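# Assemble two freezer boxes with dividers, lids and labels

## Task

Put together two freezer boxes. For each box: unfold its folded divider into a square and seat it in the box base; fit the lid on; apply both of the lid's labels so they lie flat, one placed inside the frame printed on the lid's top and turned to match the print's upright direction, the other applied upright on one of the lid's side faces.

## Robot and tools

ROBOT. Two arms, left_arm (a left hand) and right_arm (a right hand), each riding a carriage on one shared floor track. left_rail carries left_arm and is always the one at larger y; right_rail carries right_arm. Each hand has five fingers driven by six motors. show_instructions displays the scene's reference pages.

WORLD FRAME (all result positions). Fixed to the table: z = 0 at the table top, +z up, +x the direction the arms face, +y to their left. The track runs along y at x = 0; the table edge is at x = 0.17 m. An arm's base sits at x = 0, y = its carriage's position_m, z = 0.04 m.

HAND POINT FRAME. Each hand point is 0.05 m in front of the palm. Its +z runs along the straightened fingers (tips reach 0.06 to 0.07 m past it), +y points out of the palm, +x runs across the palm away from the thumb on the right hand and toward the thumb on the left hand. A wrist bracket on the little-finger side can collide with things, and with fingers level the wrist may hang lower than the hand point.

execute_actions. Argument actions: a list run in order; optional cameras (names, ["all"] or []). Each action may hold rows, steps, until, and device commands. rows: up to 15 rows, one per control step of 1/30 s. Every row has 28 numbers in [-1, 1]: left arm dx, dy, dz, rx, ry, rz, then left hand little, ring, middle, index, thumb_bend, thumb_turn, force_limit, speed; then the same 14 for the right side. The six pose numbers are an offset, not a pose: counted from that arm's Hand target as it stood when the action began, along that Hand target's own axes. Every row in an action counts from that same start, so a repeated offset in a later action moves further. Scale: 1.0 = 0.6 m or 180 degrees; rx, ry, rz form a single rotation vector. All zeros re-requests the current Hand target. The eight hand numbers are absolute targets: +1 straight/open, -1 curled; thumb_turn +1 beside the palm, -1 across it facing the fingers. force_limit maps -1..+1 to about 0..10 N at the fingertip (15 N for thumb motors). speed rises from near 0 at -1 to full at +0.48 and above. To leave a hand unchanged, repeat its last sent eight numbers. steps: 1 to 450 (default 15), at least one per row; after the last row the arm keeps heading to it. For smooth motion grow offsets gradually row by row (0.01 per row is about 0.18 m/s).

RAILS. Inside an action: {"left_rail": {...}} or {"right_rail": {...}} with position_m (left -0.8 to 1.5 m, right -1.5 to 0.8 m, absolute place on the track), speed_m_s (0.01 to 1), acceleration_factor (0.1 to 1), or stop: true alone. Then wait with e.g. {"steps": n, "until": {"left_rail": {"position_status": ["!=", "moving"]}}}. until conditions read only rail fields; numbers need a comparison such as "<" or ">="; {"all": {"status": "ended"}} and {"any": {...}} also exist. Keep the carriages about 0.78 m or more apart. A drive carries the arm in its current pose, and row targets ride with the carriage, so let it arrive before precise hand work.

move. target: one 28-number row or a list of up to 15; pose numbers are offsets from each Hand target in its own axes, every listed row counted from that same start. speed: m/s, 0.002 to 3.6, default 0.25 (turn rate twice that in rad/s). blend: corner rounding in m. stop_force: 3 to 120 N, ends an arm's path on contact; zero (default true) re-zeros first; blocking=false returns early, then use wait or stop before new rows or moves. The result adds a move: line with the ending (done, off_target, moving, held, fault) and limits (paced, held).

wait: seconds 0 to 10, holds last commands. stop: brakes a running move. zoom_image: camera plus region [x0, y0, x1, y1] in pixels, at most 504 each side, from the newest image. zero_wrist_force: arm = left_arm or right_arm. finished_scene: optional scene 1; ends the scene irreversibly.

RESULTS. Per arm: end_effector_position (m), end_effector_quat_wxyz, velocities, Hand target (the base for the next offsets), Joint positions (rail m, then six joints in rad), joint torques, Motor temperatures, Wrist force/torque in the hand's own axes. Hand lines: hand_measured, hand_stopped_by (moving, target, force, stalled, fault), hand_load_n (a drop toward 0 means the grip was lost). Rails report position_m, position_status (moving, done, contact_stop, time_out, stopped, stopped_with_arm, stopped_for_other_arm, stopped_for_other_carriage) and position_answer (taken, not_taken). Cameras: cam_high, cam_low, cam_bench_left, cam_bench_mid, cam_bench_right, cam_left_wrist, cam_right_wrist.

CAUTIONS. Anything falling off the table, even onto the track, ends the scene. Never let the arms or hands touch each other. Arms are stiff: aiming past a firm contact can trigger a force fault (roughly 150 N) or torque fault, stopping the arm for 10 s. Commanded rotation is clipped to 32 degrees from the measured one per step. Grip things about 0.035 to 0.065 m thick with the thumb turned across; close at speed -0.94 or lower for gentle grips. Avoid releasing parts while moving, slamming, or sweeping paths close to an arm's own base. Long holds or stretched arms heat motors; 85 °C brakes the arm.

Each tool is called after "Emit:" in YAML: its name, and indented under it one key for each argument.

Reference images:

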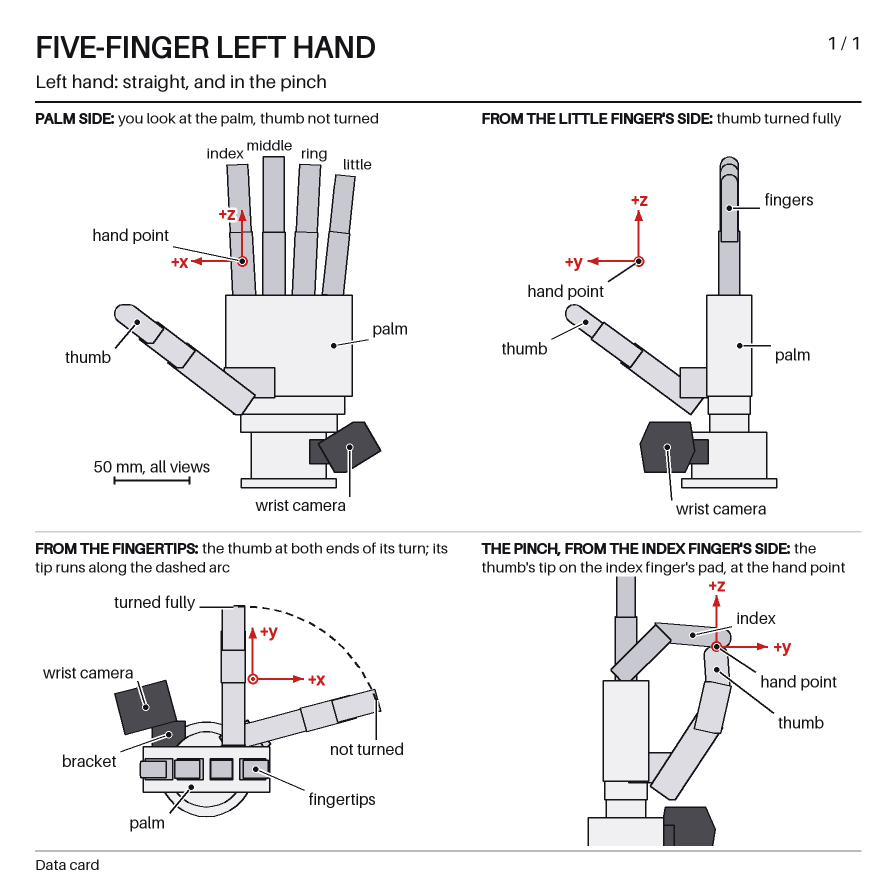

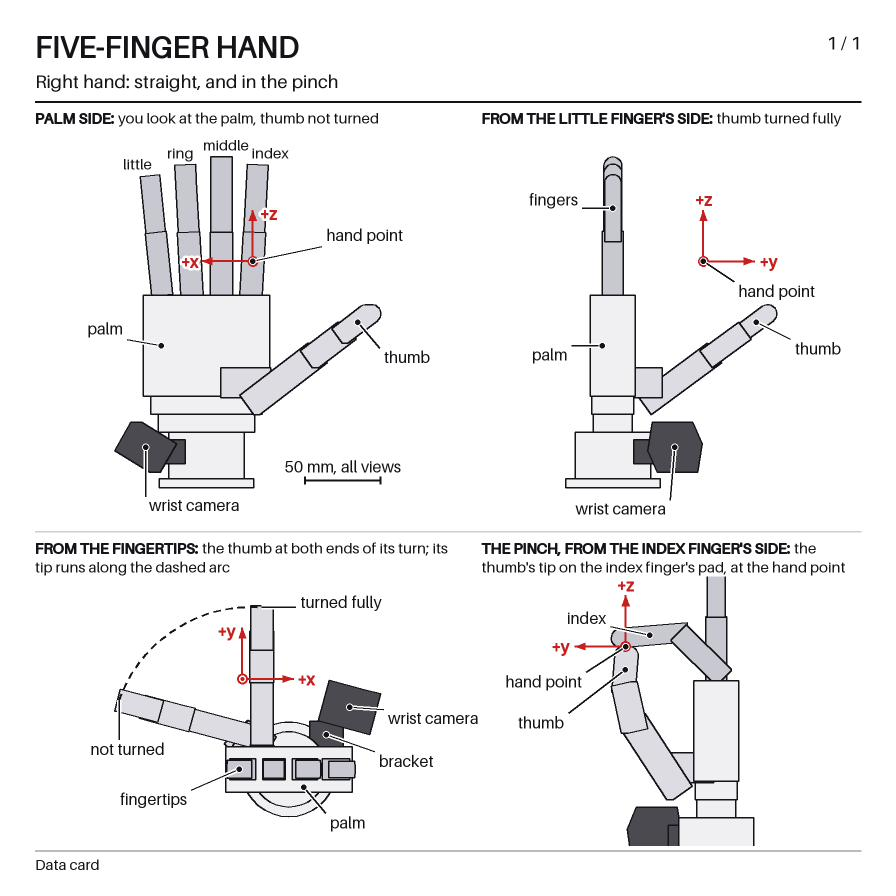

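## Session

Emit:
execute_actions:
  actions: []

Scene clock: 0.00 s.
left_arm: end_effector_position=(+0.3386, +0.3570, +0.6198) hand_measured=(+1.000, +1.000, +1.000, +1.000, +1.000, +1.000) hand_load_n=(+0.0, +0.0, +0.0, +0.5, +0.0, +0.0) hand_stopped_by=(target, target, target, target, target, target) hand_force_limit=0.00 hand_speed=-0.80 end_effector_quat_wxyz=(+0.000, +1.000, +0.000, +0.000) | right_arm: end_effector_position=(+0.3386, -0.3424, +0.6198) hand_measured=(+1.000, +1.000, +1.000, +1.000, +1.000, +1.000) hand_load_n=(+0.0, +0.0, +0.0, +0.0, +0.0, +0.0) hand_stopped_by=(target, target, target, target, target, target) hand_force_limit=0.00 hand_speed=-0.80 end_effector_quat_wxyz=(+0.000, +0.000, +1.000, +0.000)
Joint positions: left_arm=[0.457 3.458 -1.754 -0.698 0.881 -1.571 1.887] | right_arm=[-0.442 -0.316 -1.388 0.698 2.261 1.571 -1.887]
Joint velocities: within noise
Joint torques (N m): no reading
Motor temperatures (°C): left_arm=[21 24 21 26 30 23] | right_arm=[22 21 25 27 32 27]
Wrist force (N): no reading
Wrist torque (N m): no reading
Wrist force, peak (N): no reading
Hand target: left_arm +0.3386, +0.3570, +0.6198; +0.000, +1.000, +0.000, +0.000 | right_arm +0.3386, -0.3424, +0.6198; +0.000, +0.000, +1.000, +0.000
left_rail: position_m=0.457 position_status=done
right_rail: position_m=-0.442 position_status=done

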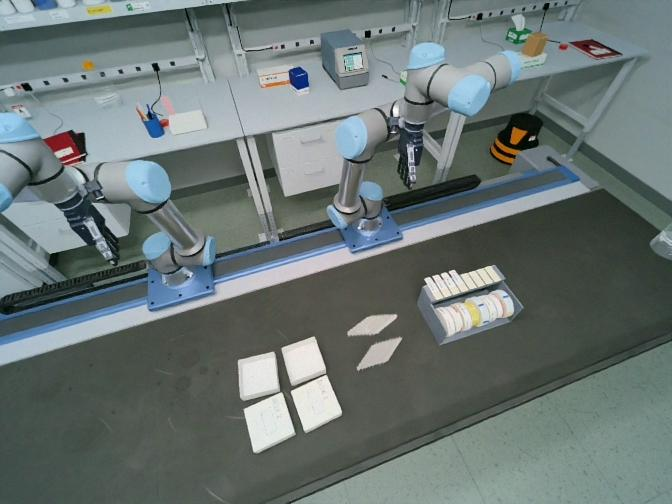

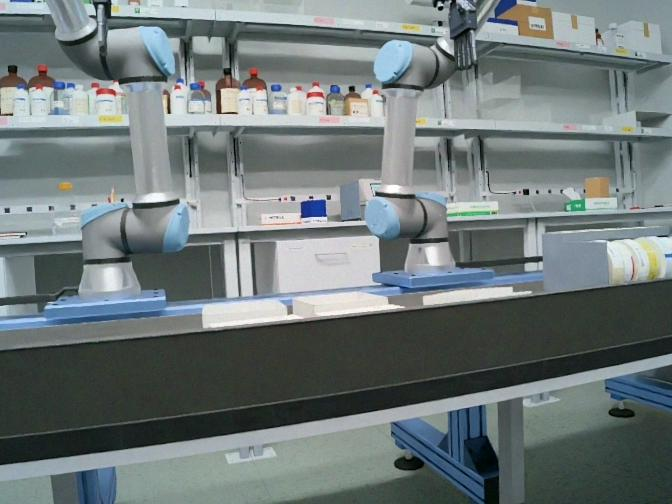

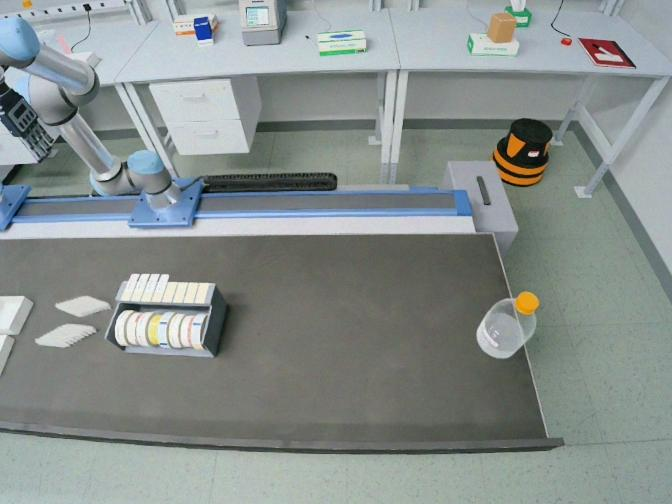

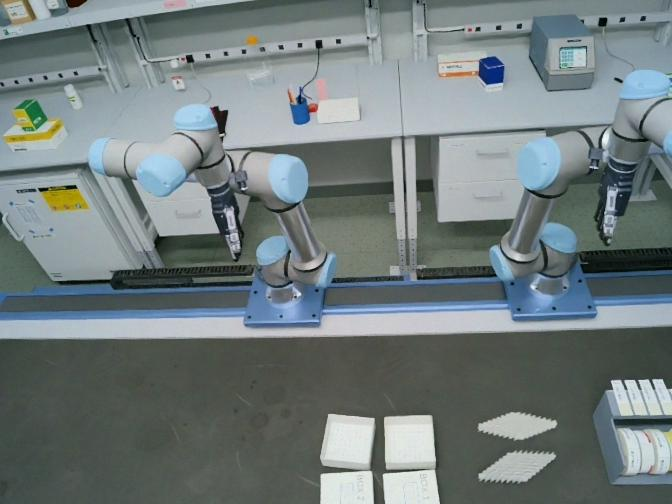

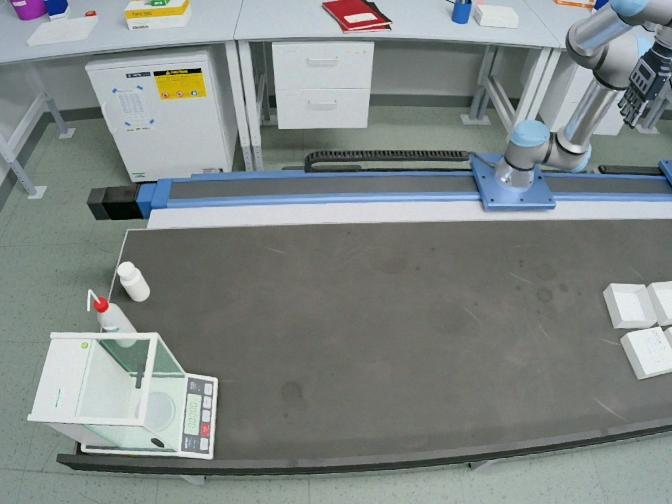

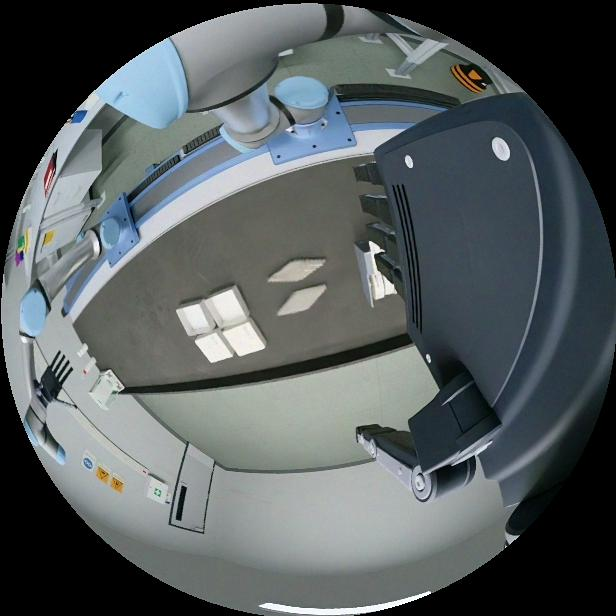

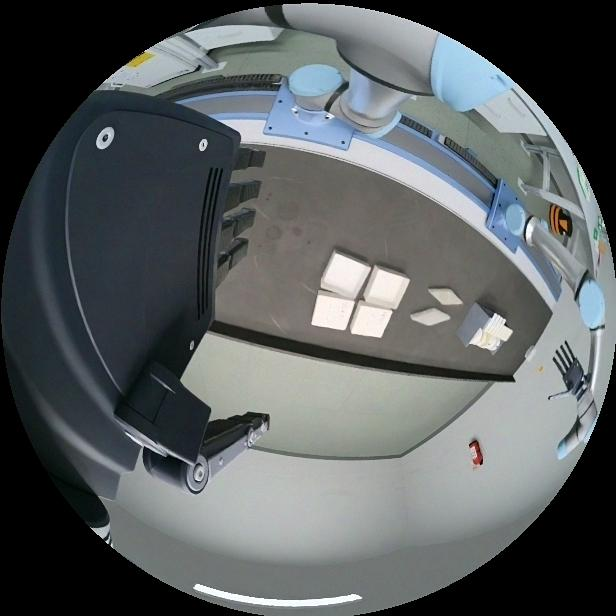

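Emit:
zoom_image:
  camera: "cam_bench_mid"
  region: [300, 360, 672, 504]

Emit:
zoom_image:
  camera: "cam_high"
  region: [220, 320, 360, 460]

Emit:
zoom_image:
  camera: "cam_high"
  region: [330, 260, 530, 380]

Emit:
zoom_image:
  camera: "cam_bench_left"
  region: [0, 260, 240, 380]

Emit:
zoom_image:
  camera: "cam_low"
  region: [190, 270, 550, 340]

Scaled by 1.355 from the camera's 672x504 image, which has a finer 960x720 frame.

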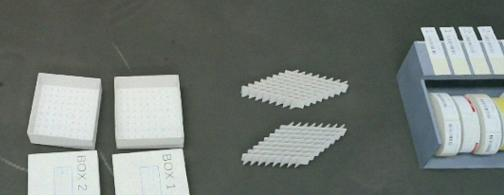

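Scaled by 3.600 from the camera's 672x504 image, which has a finer 960x720 frame.

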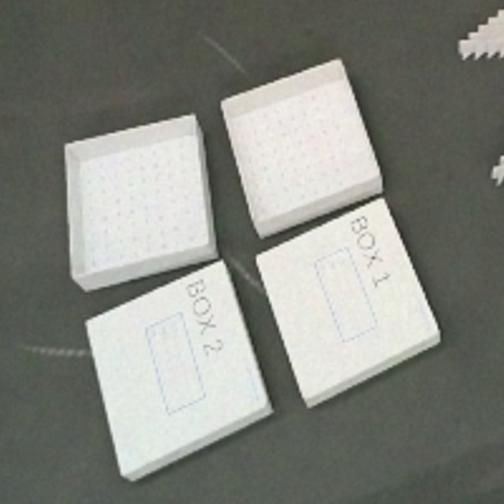

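Scaled by 2.520 from the camera's 672x504 image, which has a finer 960x720 frame.

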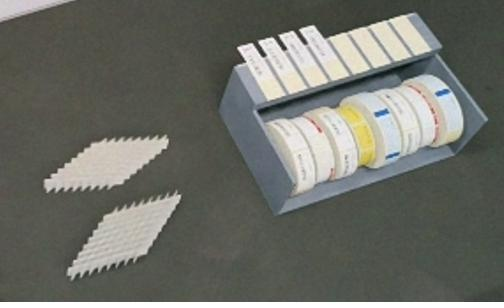

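Scaled by 2.100 from the camera's 672x504 image, which has a finer 960x720 frame.

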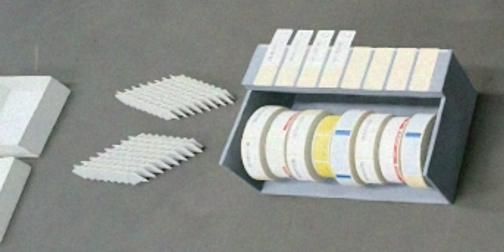

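Scaled by 1.400 from the camera's 672x504 image, which has a finer 960x720 frame.

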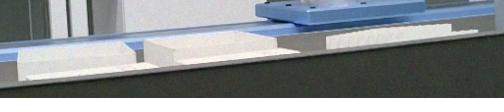

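Emit:
move:
  target: [0.028, -0.43, 0.443, 0, 0, 0, 1, 1, 1, 1, 1, 1, 0, -0.8, -0.062, 0.317, 0.442, 0, 0, 0, 1, 1, 1, 1, 1, 1, 0, -0.8]
  speed: 0.3
  cameras: ["cam_left_wrist", "cam_right_wrist"]

Scene clock: 5.17 s.
left_arm: end_effector_position=(+0.3554, +0.6150, +0.3540) hand_measured=(+1.000, +1.000, +1.000, +1.000, +1.000, +1.000) hand_load_n=(+0.0, +0.0, +0.0, +0.0, +0.0, +0.0) hand_stopped_by=(target, target, target, target, target, target) hand_force_limit=0.00 hand_speed=-0.80 end_effector_quat_wxyz=(+0.000, +1.000, +0.000, +0.000) | right_arm: end_effector_position=(+0.3757, -0.1522, +0.3546) hand_measured=(+1.000, +1.000, +1.000, +1.000, +1.000, +1.000) hand_load_n=(+0.0, +0.0, +0.0, +0.0, +0.0, +0.0) hand_stopped_by=(target, target, target, target, target, target) hand_force_limit=0.00 hand_speed=-0.80 end_effector_quat_wxyz=(+0.000, +0.000, +1.000, +0.000)
Joint positions: left_arm=[0.457 4.082 -1.75 -1.434 1.613 -1.571 2.511] | right_arm=[-0.442 0.26 -1.333 1.36 1.543 1.571 -1.311]
Joint torques (N m): left_arm=[6.32 12.7 5.75 0.53 1.56 1.3] | right_arm=[12.8 -18.01 -11.63 0.78 1.92 1.39]
Wrist force (N): left_arm=[-0.9 -0.3 -0.4] | right_arm=[-0.1 -0.4 -0.3]
Wrist torque (N m): left_arm=[0.02 0.18 -0.10] | right_arm=[-0.02 0.04 -0.13]
Wrist force, peak (N): left_arm=[-0.7 3.4 -0.7] | right_arm=[0.1 -4.2 -1.3]
Hand target: left_arm +0.3554, +0.6150, +0.3540; +0.000, +1.000, +0.000, +0.000 | right_arm +0.3758, -0.1522, +0.3546; +0.000, +0.000, +1.000, +0.000
Off the commanded pose: left_arm 0.000 m, 0 deg | right_arm 0.000 m, 0 deg.
left_rail: position_m=0.457 position_status=done
right_rail: position_m=-0.442 position_status=done
move: done
camera_calibration:
cam_left_wrist: T_world_to_cam=[[0.303505, 0.952658, 0.0180902, -0.703401], [0.82274, -0.271597, 0.499334, -0.295172], [0.480608, -0.136667, -0.866221, 0.334411], [0, 0, 0, 1]] pos_world=[0.295615, 0.635635, 0.449788]
cam_right_wrist: T_world_to_cam=[[-0.252389, 0.967304, -0.024971, 0.256138], [0.797859, 0.222639, 0.560226, -0.47233], [0.547468, 0.121471, -0.827963, 0.21598], [0, 0, 0, 1]] pos_world=[0.323257, -0.168839, 0.449832]
Images, in order (width x height): cam_left_wrist 616x616, cam_right_wrist 616x616.

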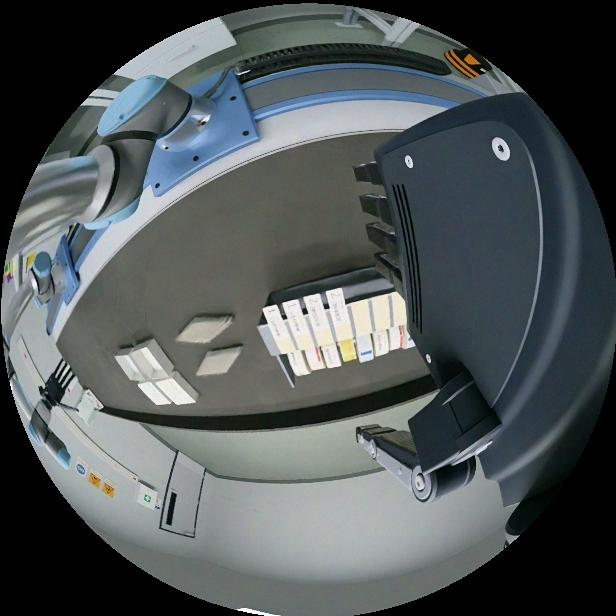

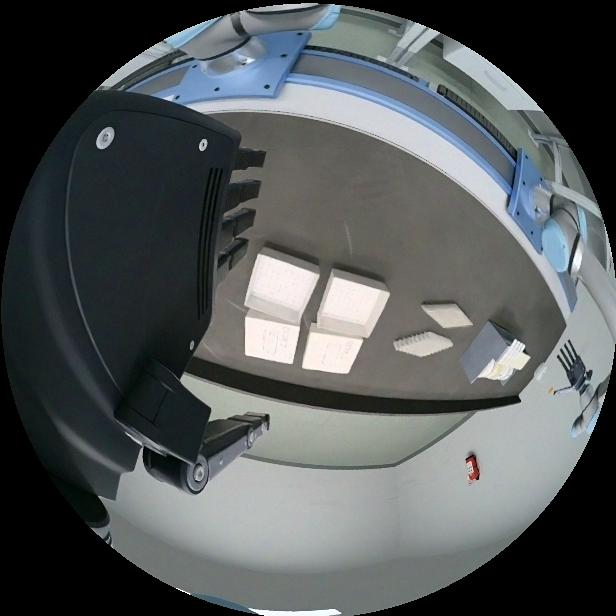

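Emit:
zoom_image:
  camera: "cam_left_wrist"
  region: [240, 250, 430, 400]

Emit:
zoom_image:
  camera: "cam_left_wrist"
  region: [255, 280, 355, 370]

Emit:
zoom_image:
  camera: "cam_right_wrist"
  region: [230, 230, 400, 390]

Emit:
zoom_image:
  camera: "cam_right_wrist"
  region: [235, 300, 375, 380]

Emit:
zoom_image:
  camera: "cam_left_wrist"
  region: [100, 300, 260, 420]

Emit:
zoom_image:
  camera: "cam_right_wrist"
  region: [380, 280, 540, 400]

Scaled by 2.653 from the camera's 616x616 image, which has a finer 880x880 frame.

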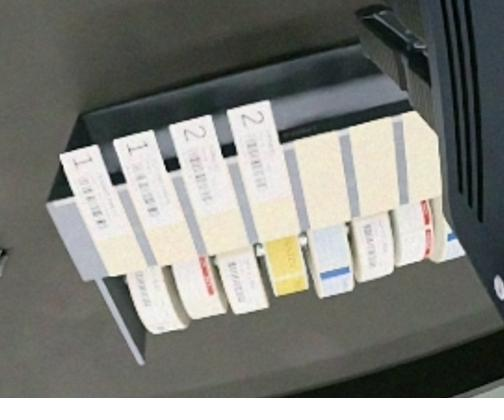

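Scaled by 5.040 from the camera's 616x616 image, which has a finer 880x880 frame.

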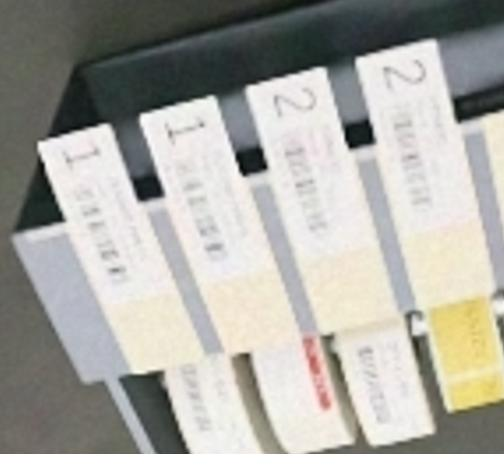

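Scaled by 2.965 from the camera's 616x616 image, which has a finer 880x880 frame.

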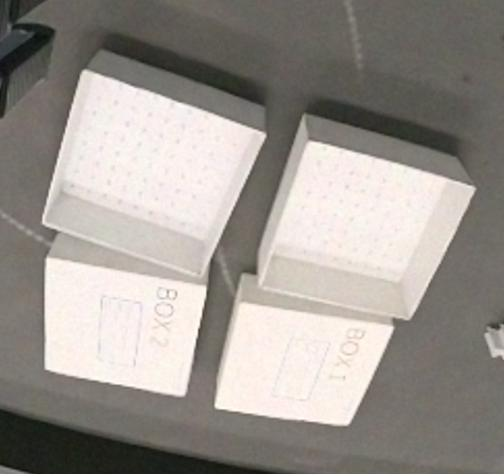

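Scaled by 3.600 from the camera's 616x616 image, which has a finer 880x880 frame.

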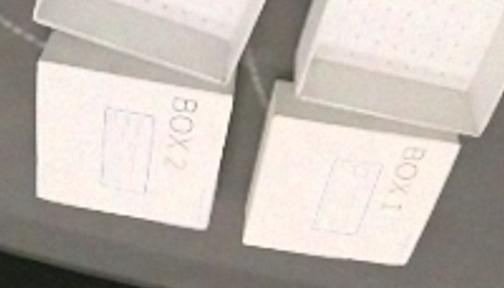

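Scaled by 3.150 from the camera's 616x616 image, which has a finer 880x880 frame.

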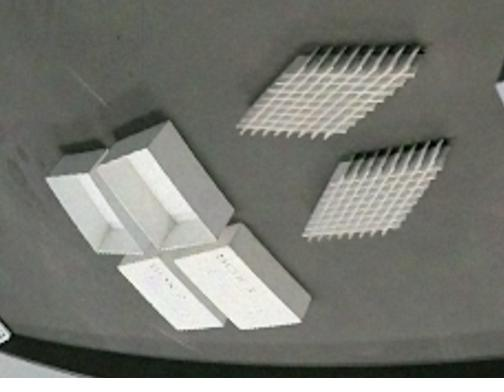

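Scaled by 3.150 from the camera's 616x616 image, which has a finer 880x880 frame.

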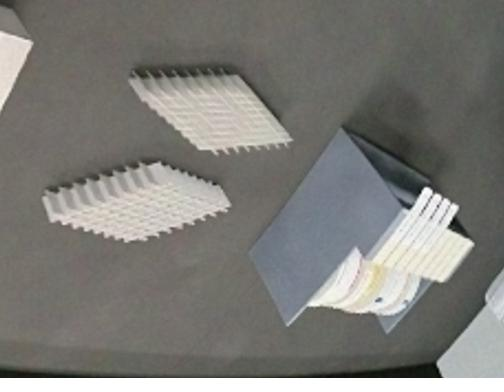

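Emit:
execute_actions:
  actions: []
  cameras: ["cam_low", "cam_bench_left", "cam_bench_mid", "cam_high"]

Emit:
zoom_image:
  camera: "cam_low"
  region: [520, 210, 672, 310]

Emit:
zoom_image:
  camera: "cam_bench_left"
  region: [90, 260, 250, 370]

Emit:
zoom_image:
  camera: "cam_low"
  region: [190, 270, 400, 340]

Emit:
zoom_image:
  camera: "cam_low"
  region: [400, 260, 560, 330]

Scene clock: 8.90 s.
left_arm: end_effector_position=(+0.3554, +0.6150, +0.3540) hand_measured=(+1.000, +1.000, +1.000, +1.000, +1.000, +1.000) hand_load_n=(+0.0, +0.0, +0.0, +0.0, +0.0, +0.0) hand_stopped_by=(target, target, target, target, target, target) hand_force_limit=0.00 hand_speed=-0.80 end_effector_quat_wxyz=(+0.000, +1.000, +0.000, +0.000) | right_arm: end_effector_position=(+0.3758, -0.1522, +0.3546) hand_measured=(+1.000, +1.000, +1.000, +1.000, +1.000, +1.000) hand_load_n=(+0.0, +0.0, +0.0, +0.0, +0.0, +0.0) hand_stopped_by=(target, target, target, target, target, target) hand_force_limit=0.00 hand_speed=-0.80 end_effector_quat_wxyz=(+0.000, +0.000, +1.000, +0.000)
Joint positions: left_arm=[0.457 4.082 -1.75 -1.434 1.613 -1.571 2.511] | right_arm=[-0.442 0.26 -1.333 1.36 1.543 1.571 -1.311]
Joint velocities: within noise
Joint torques (N m): left_arm=[5.74 12.63 6.42 0.52 1.74 1.06] | right_arm=[12.23 -16.83 -34.14 0.71 1.78 1.32]
Motor temperatures (°C): left_arm=[21 24 21 26 30 23] | right_arm=[22 21 25 27 32 27]
Wrist force (N): left_arm=[-0.8 -0.3 -0.2] | right_arm=[-0.3 -0.2 -0.8]
Wrist torque (N m): left_arm=[0.01 0.18 -0.10] | right_arm=[0.05 0.08 -0.14]
Wrist force, peak (N): left_arm=[-1.1 -0.3 -0.3] | right_arm=[-0.4 0.0 -1.0]
Hand target: left_arm +0.3554, +0.6150, +0.3540; +0.000, +1.000, +0.000, +0.000 | right_arm +0.3758, -0.1522, +0.3546; +0.000, +0.000, +1.000, +0.000
Off the commanded pose: left_arm 0.000 m, 0 deg | right_arm 0.000 m, 0 deg.
left_rail: position_m=0.457 position_status=done
right_rail: position_m=-0.442 position_status=done
Images, in order (width x height): cam_high 672x504, cam_low 672x504, cam_bench_left 672x504, cam_bench_mid 672x504.

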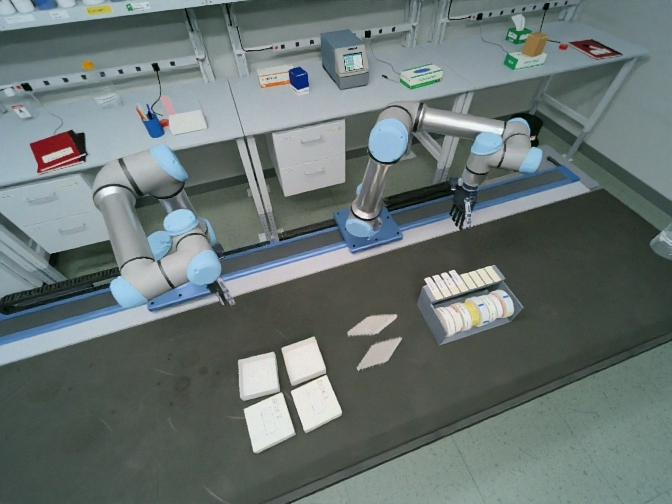

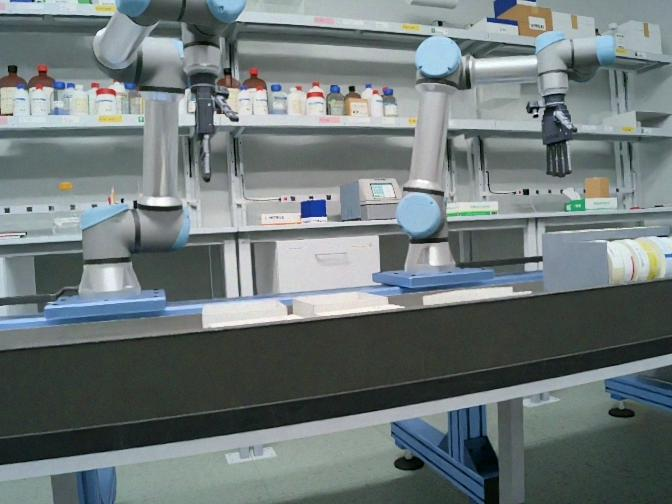

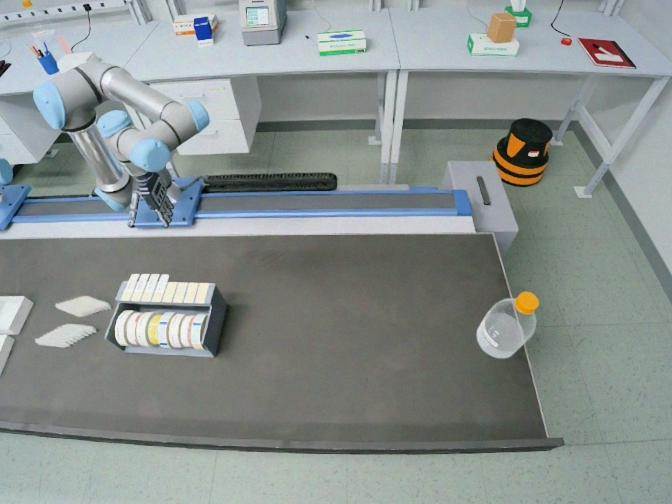

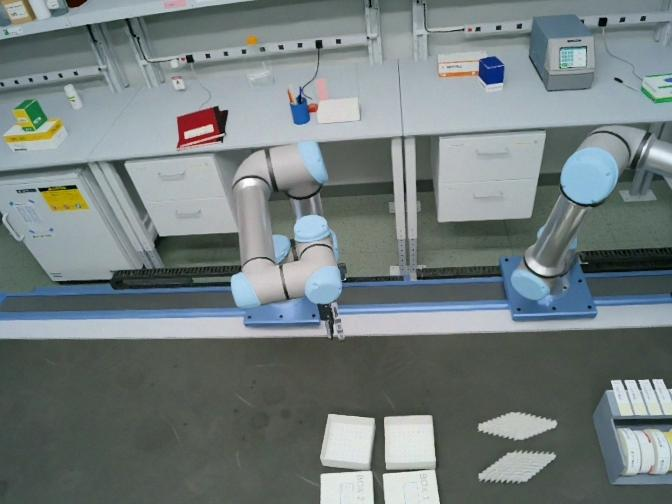

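Scaled by 3.316 from the camera's 672x504 image, which has a finer 960x720 frame.

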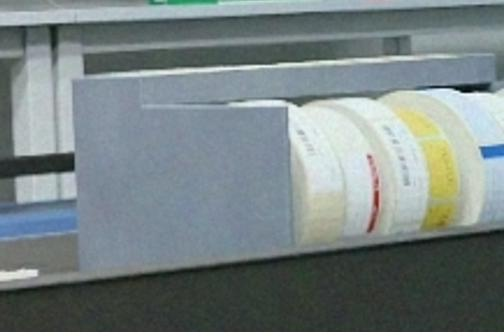

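Scaled by 3.150 from the camera's 672x504 image, which has a finer 960x720 frame.

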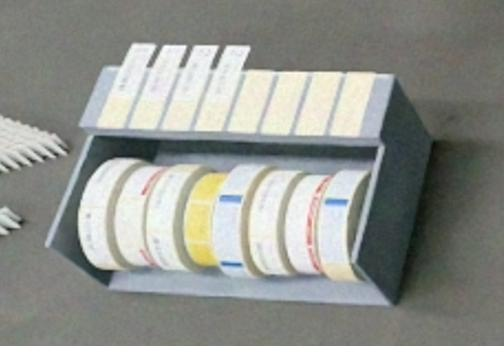

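Scaled by 2.400 from the camera's 672x504 image, which has a finer 960x720 frame.

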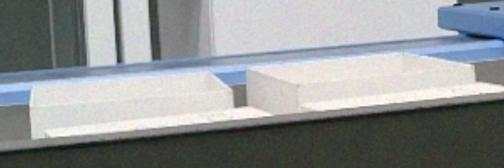

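Scaled by 3.150 from the camera's 672x504 image, which has a finer 960x720 frame.

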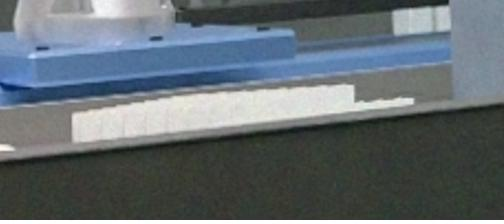

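Emit:
move:
  target: [0.1, 0.035, 0.188, 0, 0, 0, 1, 1, 1, 1, 1, 1, 0, -0.8, -0.283, 0.03, 0.167, 0, 0, 0, 1, 1, 1, 1, 1, 1, 0, -0.8]
  speed: 0.3
  cameras: ["cam_left_wrist", "cam_right_wrist"]

Emit:
zoom_image:
  camera: "cam_left_wrist"
  region: [240, 220, 400, 380]

Emit:
zoom_image:
  camera: "cam_right_wrist"
  region: [200, 220, 420, 420]

Scene clock: 14.80 s.
left_arm: end_effector_position=(+0.4154, +0.5940, +0.2411) hand_measured=(+1.000, +1.000, +1.000, +1.000, +1.000, +1.000) hand_load_n=(+0.0, +0.0, +0.0, +0.0, +0.0, +0.0) hand_stopped_by=(target, target, target, target, target, target) hand_force_limit=0.00 hand_speed=-0.80 end_effector_quat_wxyz=(+0.000, +1.000, +0.000, +0.000) | right_arm: end_effector_position=(+0.5456, -0.1342, +0.2544) hand_measured=(+1.000, +1.000, +1.000, +1.000, +1.000, +1.000) hand_load_n=(+0.0, +0.0, +0.0, +0.0, +0.0, +0.0) hand_stopped_by=(target, target, target, target, target, target) hand_force_limit=0.00 hand_speed=-0.80 end_effector_quat_wxyz=(+0.000, +0.000, +1.000, +0.000)
Joint positions: left_arm=[0.457 3.929 -1.896 -1.541 1.865 -1.571 2.358] | right_arm=[-0.442 0.213 -0.9 0.978 1.492 1.571 -1.358]
Joint torques (N m): left_arm=[-7.28 15.41 17.68 0.4 -1.07 -1.39] | right_arm=[9.81 -28.86 -39.05 5.3 1.87 0.57]
Wrist force (N): left_arm=[-0.5 -0.5 -0.6] | right_arm=[-0.4 -0.1 -0.4]
Wrist torque (N m): left_arm=[-0.02 0.14 0.01] | right_arm=[-0.02 0.07 -0.02]
Wrist force, peak (N): left_arm=[-2.1 -1.7 -1.1] | right_arm=[0.6 -0.4 -1.6]
Hand target: left_arm +0.4154, +0.5940, +0.2412; +0.000, +1.000, +0.000, +0.000 | right_arm +0.5456, -0.1342, +0.2544; +0.000, +0.000, +1.000, +0.000
Off the commanded pose: left_arm 0.000 m, 0 deg | right_arm 0.000 m, 0 deg.
left_rail: position_m=0.457 position_status=done
right_rail: position_m=-0.442 position_status=done
move: done
camera_calibration:
cam_left_wrist: T_world_to_cam=[[0.303551, 0.952645, 0.0180076, -0.699543], [0.822727, -0.271593, 0.499357, -0.293871], [0.480601, -0.136765, -0.866209, 0.204966], [0, 0, 0, 1]] pos_world=[0.355615, 0.614635, 0.336887]
cam_right_wrist: T_world_to_cam=[[-0.252372, 0.967308, -0.0249902, 0.279079], [0.797816, 0.222626, 0.560292, -0.555684], [0.547539, 0.121465, -0.827918, 0.0378203], [0, 0, 0, 1]] pos_world=[0.493057, -0.150839, 0.349632]
Images, in order (width x height): cam_left_wrist 616x616, cam_right_wrist 616x616.

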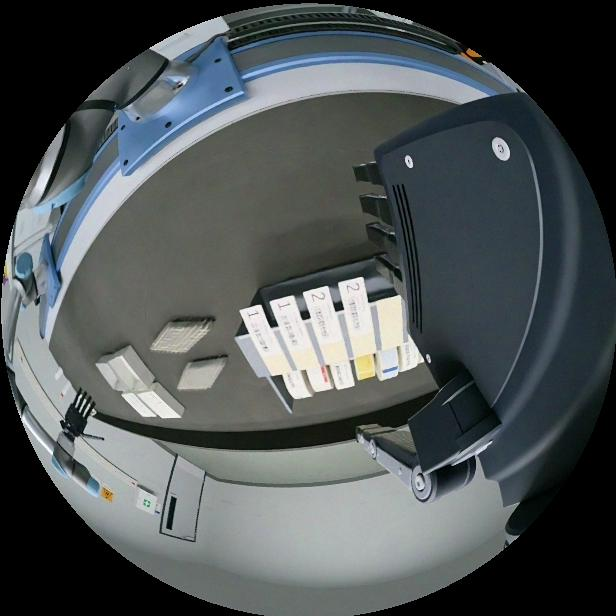

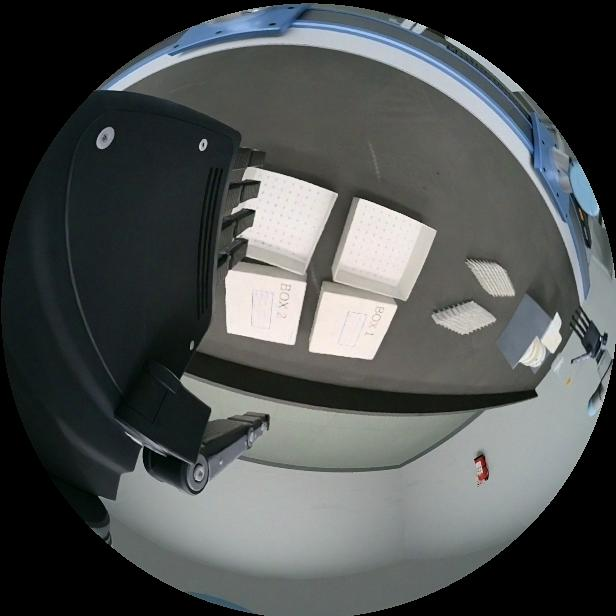

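Scaled by 3.150 from the camera's 616x616 image, which has a finer 880x880 frame.

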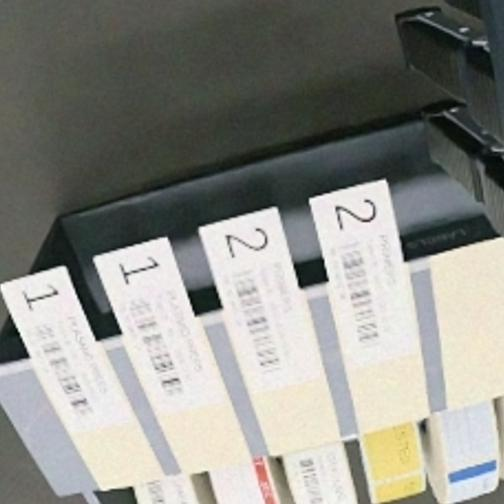

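Scaled by 2.291 from the camera's 616x616 image, which has a finer 880x880 frame.

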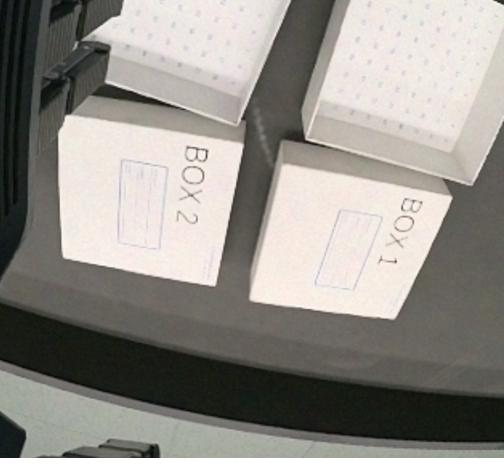

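Emit:
move:
  target:
    - [-0.0917, 0.29, 0.018, 0, 0, 0, 1, 1, 1, 1, 1, 1, 0, -0.8, 0, 0, 0, 0, 0, 0, 1, 1, 1, 1, 1, 1, 0, -0.8]
    - [0.1327, 0.5167, 0.1667, 0, 0, 0, 1, 1, 1, 1, 1, 1, 0, -0.8, 0, 0, 0, 0, 0, 0, 1, 1, 1, 1, 1, 1, 0, -0.8]
  speed: 0.3
  blend: 0.04
  cameras: ["cam_left_wrist"]

Emit:
zoom_image:
  camera: "cam_left_wrist"
  region: [200, 200, 420, 420]

Emit:
zoom_image:
  camera: "cam_left_wrist"
  region: [220, 210, 360, 310]

Scene clock: 22.50 s.
left_arm: end_effector_position=(+0.4950, +0.2840, +0.1412) hand_measured=(+1.000, +1.000, +1.000, +1.000, +1.000, +1.000) hand_load_n=(+0.0, +0.0, +0.0, +0.0, +0.0, +0.0) hand_stopped_by=(target, target, target, target, target, target) hand_force_limit=0.00 hand_speed=-0.80 end_effector_quat_wxyz=(+0.000, +1.000, +0.000, +0.000) | right_arm: end_effector_position=(+0.5456, -0.1342, +0.2544) hand_measured=(+1.000, +1.000, +1.000, +1.000, +1.000, +1.000) hand_load_n=(+0.0, +0.0, +0.0, +0.0, +0.0, +0.0) hand_stopped_by=(target, target, target, target, target, target) hand_force_limit=0.00 hand_speed=-0.80 end_effector_quat_wxyz=(+0.000, +0.000, +1.000, +0.000)
Joint positions: left_arm=[0.457 3.186 -2.088 -1.532 2.049 -1.571 1.616] | right_arm=[-0.442 0.213 -0.9 0.978 1.492 1.571 -1.358]
Joint torques (N m): left_arm=[-4.77 22.27 26.83 -5.09 -0.92 -1.17] | right_arm=[8.33 -30 -38.84 5.31 1.97 0.49]
Wrist force (N): left_arm=[-0.6 -0.5 -0.2] | right_arm=[-0.2 -0.1 -0.5]
Wrist torque (N m): left_arm=[-0.01 0.11 0.01] | right_arm=[0.00 0.05 -0.01]
Wrist force, peak (N): left_arm=[-0.2 -2.3 -0.1] | right_arm=[-0.4 -0.2 -0.7]
Hand target: left_arm +0.4950, +0.2840, +0.1411; +0.000, +1.000, +0.000, +0.000 | right_arm +0.5456, -0.1342, +0.2544; +0.000, +0.000, +1.000, +0.000
Off the commanded pose: left_arm 0.000 m, 0 deg | right_arm 0.000 m, 0 deg.
left_rail: position_m=0.457 position_status=done
right_rail: position_m=-0.442 position_status=done
move: done
camera_calibration:
cam_left_wrist: T_world_to_cam=[[0.303488, 0.952663, 0.0181168, -0.426589], [0.822677, -0.271577, 0.499448, -0.393623], [0.480726, -0.136672, -0.866154, 0.0375968], [0, 0, 0, 1]] pos_world=[0.435216, 0.304635, 0.236887]
Images, in order (width x height): cam_left_wrist 616x616.

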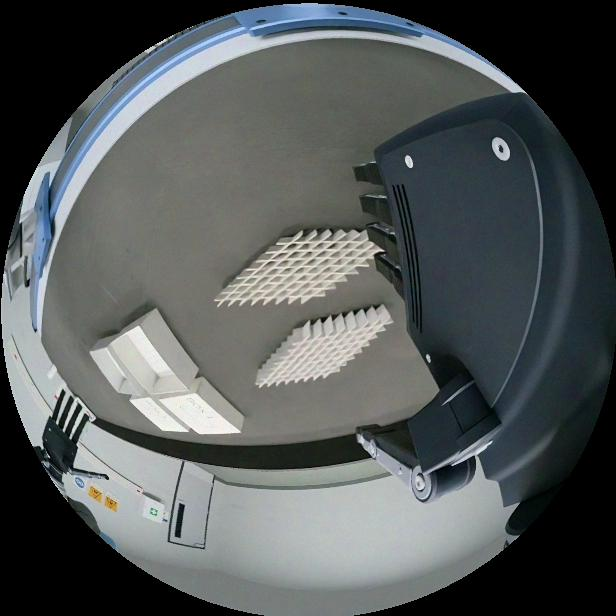

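Scaled by 2.291 from the camera's 616x616 image, which has a finer 880x880 frame.

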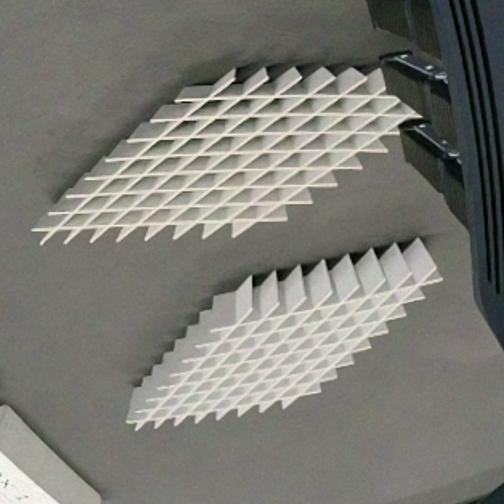

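Scaled by 3.600 from the camera's 616x616 image, which has a finer 880x880 frame.

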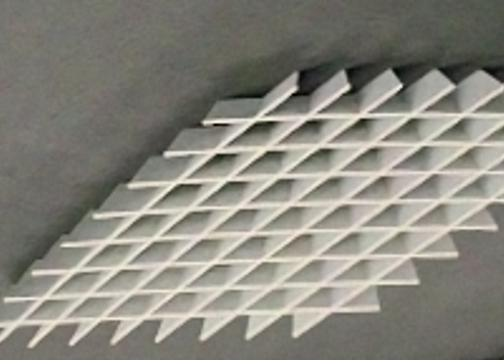

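Emit:
zoom_image:
  camera: "cam_left_wrist"
  region: [205, 215, 305, 315]

Emit:
zoom_image:
  camera: "cam_left_wrist"
  region: [300, 215, 400, 315]

Emit:
zoom_image:
  camera: "cam_left_wrist"
  region: [245, 295, 400, 395]

Scaled by 5.040 from the camera's 616x616 image, which has a finer 880x880 frame.

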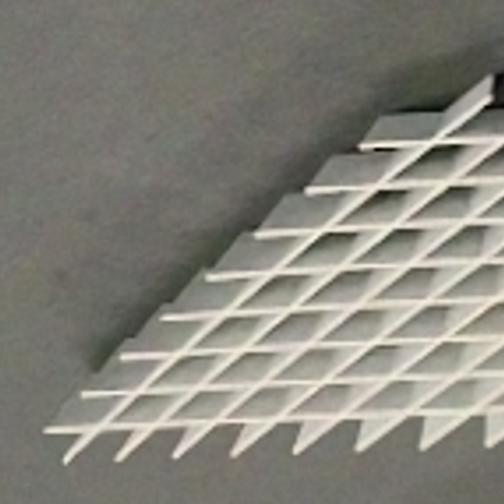

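Scaled by 5.040 from the camera's 616x616 image, which has a finer 880x880 frame.

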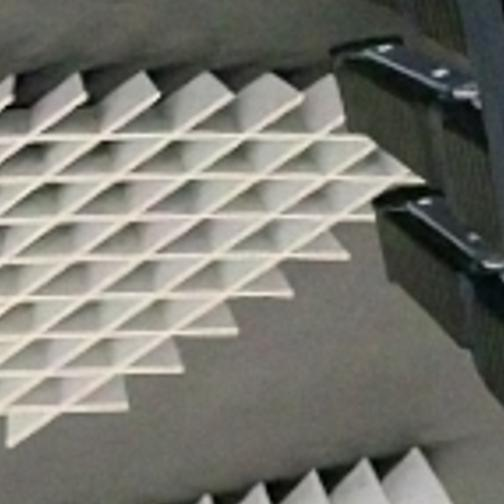

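Scaled by 3.252 from the camera's 616x616 image, which has a finer 880x880 frame.

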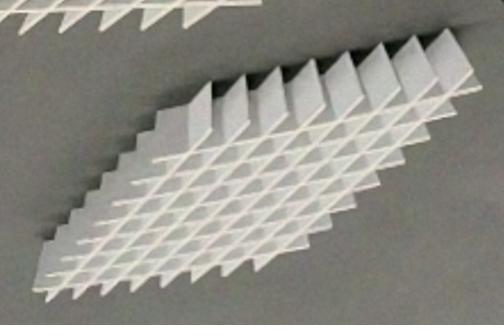

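Emit:
execute_actions:
  actions:
    - {"left_rail": {"position_m": 0.53}, "steps": 60, "until": {"left_rail": {"position_status": ["!=", "moving"]}}}
    - {"right_rail": {"position_m": -0.255}, "steps": 90, "until": {"right_rail": {"position_status": ["!=", "moving"]}}}
  cameras: []

Scene clock: 33.07 s.
left_arm: end_effector_position=(+0.4950, +0.3572, +0.1411) hand_measured=(+1.000, +1.000, +1.000, +1.000, +1.000, +1.000) hand_load_n=(+0.0, +0.0, +0.5, +0.0, +0.0, +0.0) hand_stopped_by=(target, target, target, target, target, target) hand_force_limit=0.00 hand_speed=-0.80 end_effector_quat_wxyz=(+0.000, +1.000, +0.000, +0.000) | right_arm: end_effector_position=(+0.5456, +0.0530, +0.2544) hand_measured=(+1.000, +1.000, +1.000, +1.000, +1.000, +1.000) hand_load_n=(+0.0, +0.0, +0.0, +0.0, +0.0, +0.0) hand_stopped_by=(target, target, target, target, target, target) hand_force_limit=0.00 hand_speed=-0.80 end_effector_quat_wxyz=(+0.000, +0.000, +1.000, +0.000)
Joint positions: left_arm=[0.53 3.186 -2.088 -1.532 2.049 -1.571 1.616] | right_arm=[-0.255 0.213 -0.9 0.978 1.492 1.571 -1.358]
Joint torques (N m): left_arm=[3.2 29.99 17.92 -2.48 -1.04 -1.31] | right_arm=[-4.39 -33.43 -35.45 3.82 -0.47 0.74]
Wrist force (N): left_arm=[-0.6 -0.4 0.0] | right_arm=[-0.1 0.0 -0.4]
Wrist torque (N m): left_arm=[-0.01 0.12 0.01] | right_arm=[0.01 0.03 0.00]
Wrist force, peak (N): left_arm=[-0.3 -2.8 0.0] | right_arm=[-0.9 -3.2 -0.2]
Hand target: left_arm +0.4950, +0.3572, +0.1411; +0.000, +1.000, +0.000, +0.000 | right_arm +0.5456, +0.0530, +0.2544; +0.000, +0.000, +1.000, +0.000
Off the commanded pose: left_arm 0.000 m, 0 deg | right_arm 0.000 m, 0 deg.
left_rail: position_m=0.530 position_status=done
right_rail: position_m=-0.255 position_status=done
No camera images: "cameras" was empty.

Emit:
move:
  target: [0.065, -0.039, 0.002, -0.1111, 0, 0, 1, 1, 1, 1, 1, 1, 0, -0.8, 0.006, 0.2223, 0.1907, -0.1111, 0, 0, 1, 1, 1, 1, 1, 1, 0, -0.8]
  speed: 0.25
  cameras: ["cam_left_wrist", "cam_right_wrist", "cam_bench_mid"]

Scene clock: 34.77 s.
left_arm: end_effector_position=(+0.5340, +0.3806, +0.1399) hand_measured=(+1.000, +1.000, +1.000, +1.000, +1.000, +1.000) hand_load_n=(+0.0, +0.0, +0.0, +0.0, +0.0, +0.0) hand_stopped_by=(target, target, target, target, target, target) hand_force_limit=0.00 hand_speed=-0.80 end_effector_quat_wxyz=(+0.174, +0.985, +0.000, +0.000) | right_arm: end_effector_position=(+0.5420, +0.1863, +0.1400) hand_measured=(+1.000, +1.000, +1.000, +1.000, +1.000, +1.000) hand_load_n=(+0.0, +0.0, +0.0, +0.0, +0.0, +0.0) hand_stopped_by=(target, target, target, target, target, target) hand_force_limit=0.00 hand_speed=-0.80 end_effector_quat_wxyz=(+0.000, +0.000, +0.985, +0.174)
Joint positions: left_arm=[0.53 3.395 -2.195 -1.488 2.021 -1.233 1.84] | right_arm=[-0.255 0.303 -0.765 1.106 1.121 1.238 -1.25]
Joint torques (N m): left_arm=[5.92 24.8 26.23 -5.21 2.11 1.24] | right_arm=[12.33 -31.96 -37.97 0.79 -2.81 1.25]
Wrist force (N): left_arm=[-0.8 -0.3 -0.3] | right_arm=[-0.4 0.5 -0.9]
Wrist torque (N m): left_arm=[-0.04 0.10 -0.20] | right_arm=[0.05 0.11 -0.13]
Wrist force, peak (N): left_arm=[-2.2 3.9 -0.5] | right_arm=[-1.3 -2.9 -0.8]
Hand target: left_arm +0.5340, +0.3806, +0.1399; +0.174, +0.985, +0.000, +0.000 | right_arm +0.5420, +0.1864, +0.1399; +0.000, +0.000, +0.985, +0.174
Off the commanded pose: left_arm 0.000 m, 0 deg | right_arm 0.000 m, 0 deg.
left_rail: position_m=0.530 position_status=done
right_rail: position_m=-0.255 position_status=done
move: done
camera_calibration:
cam_left_wrist: T_world_to_cam=[[0.303471, 0.901442, -0.308719, -0.465217], [0.822688, -0.0844241, 0.562189, -0.478938], [0.480718, -0.424587, -0.767226, 0.126646], [0, 0, 0, 1]] pos_world=[0.474315, 0.432704, 0.222799]
cam_right_wrist: T_world_to_cam=[[-0.252359, 0.917567, 0.307223, -0.071976], [0.797857, 0.0176739, 0.602588, -0.527814], [0.547485, 0.397188, -0.736547, -0.157997], [0, 0, 0, 1]] pos_world=[0.489457, 0.138126, 0.223794]
Images, in order (width x height): cam_bench_mid 672x504, cam_left_wrist 616x616, cam_right_wrist 616x616.

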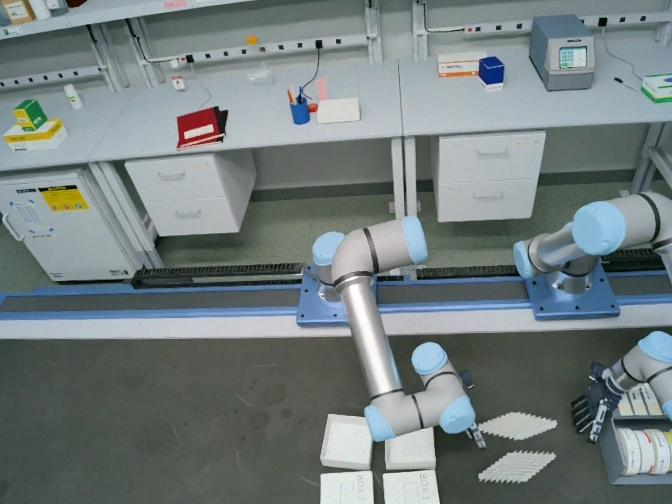

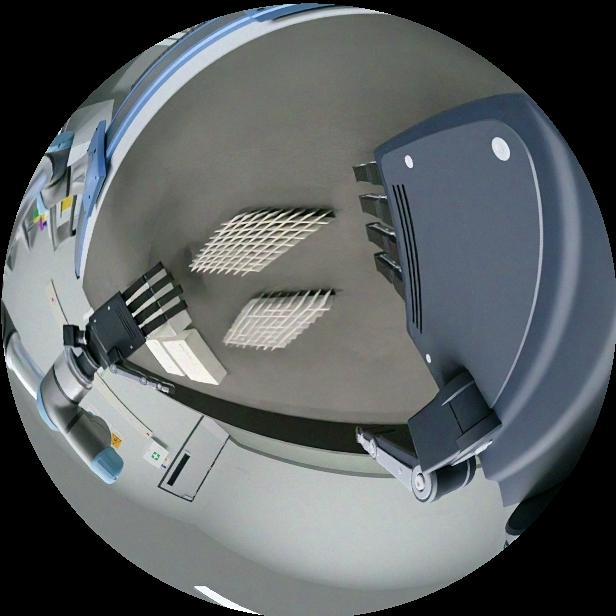

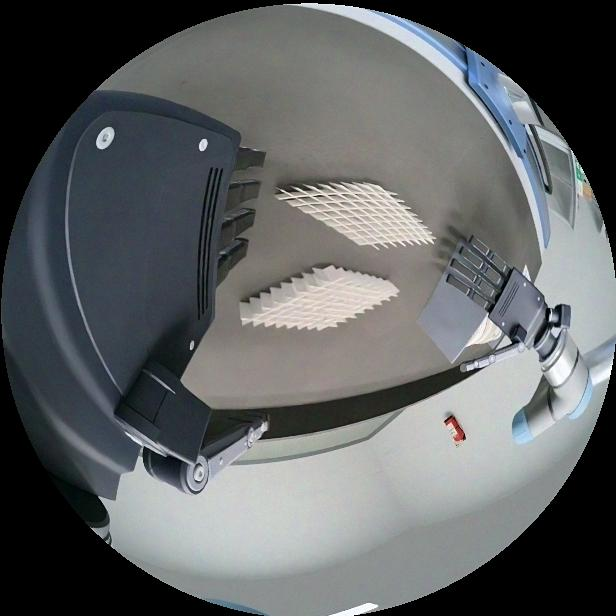

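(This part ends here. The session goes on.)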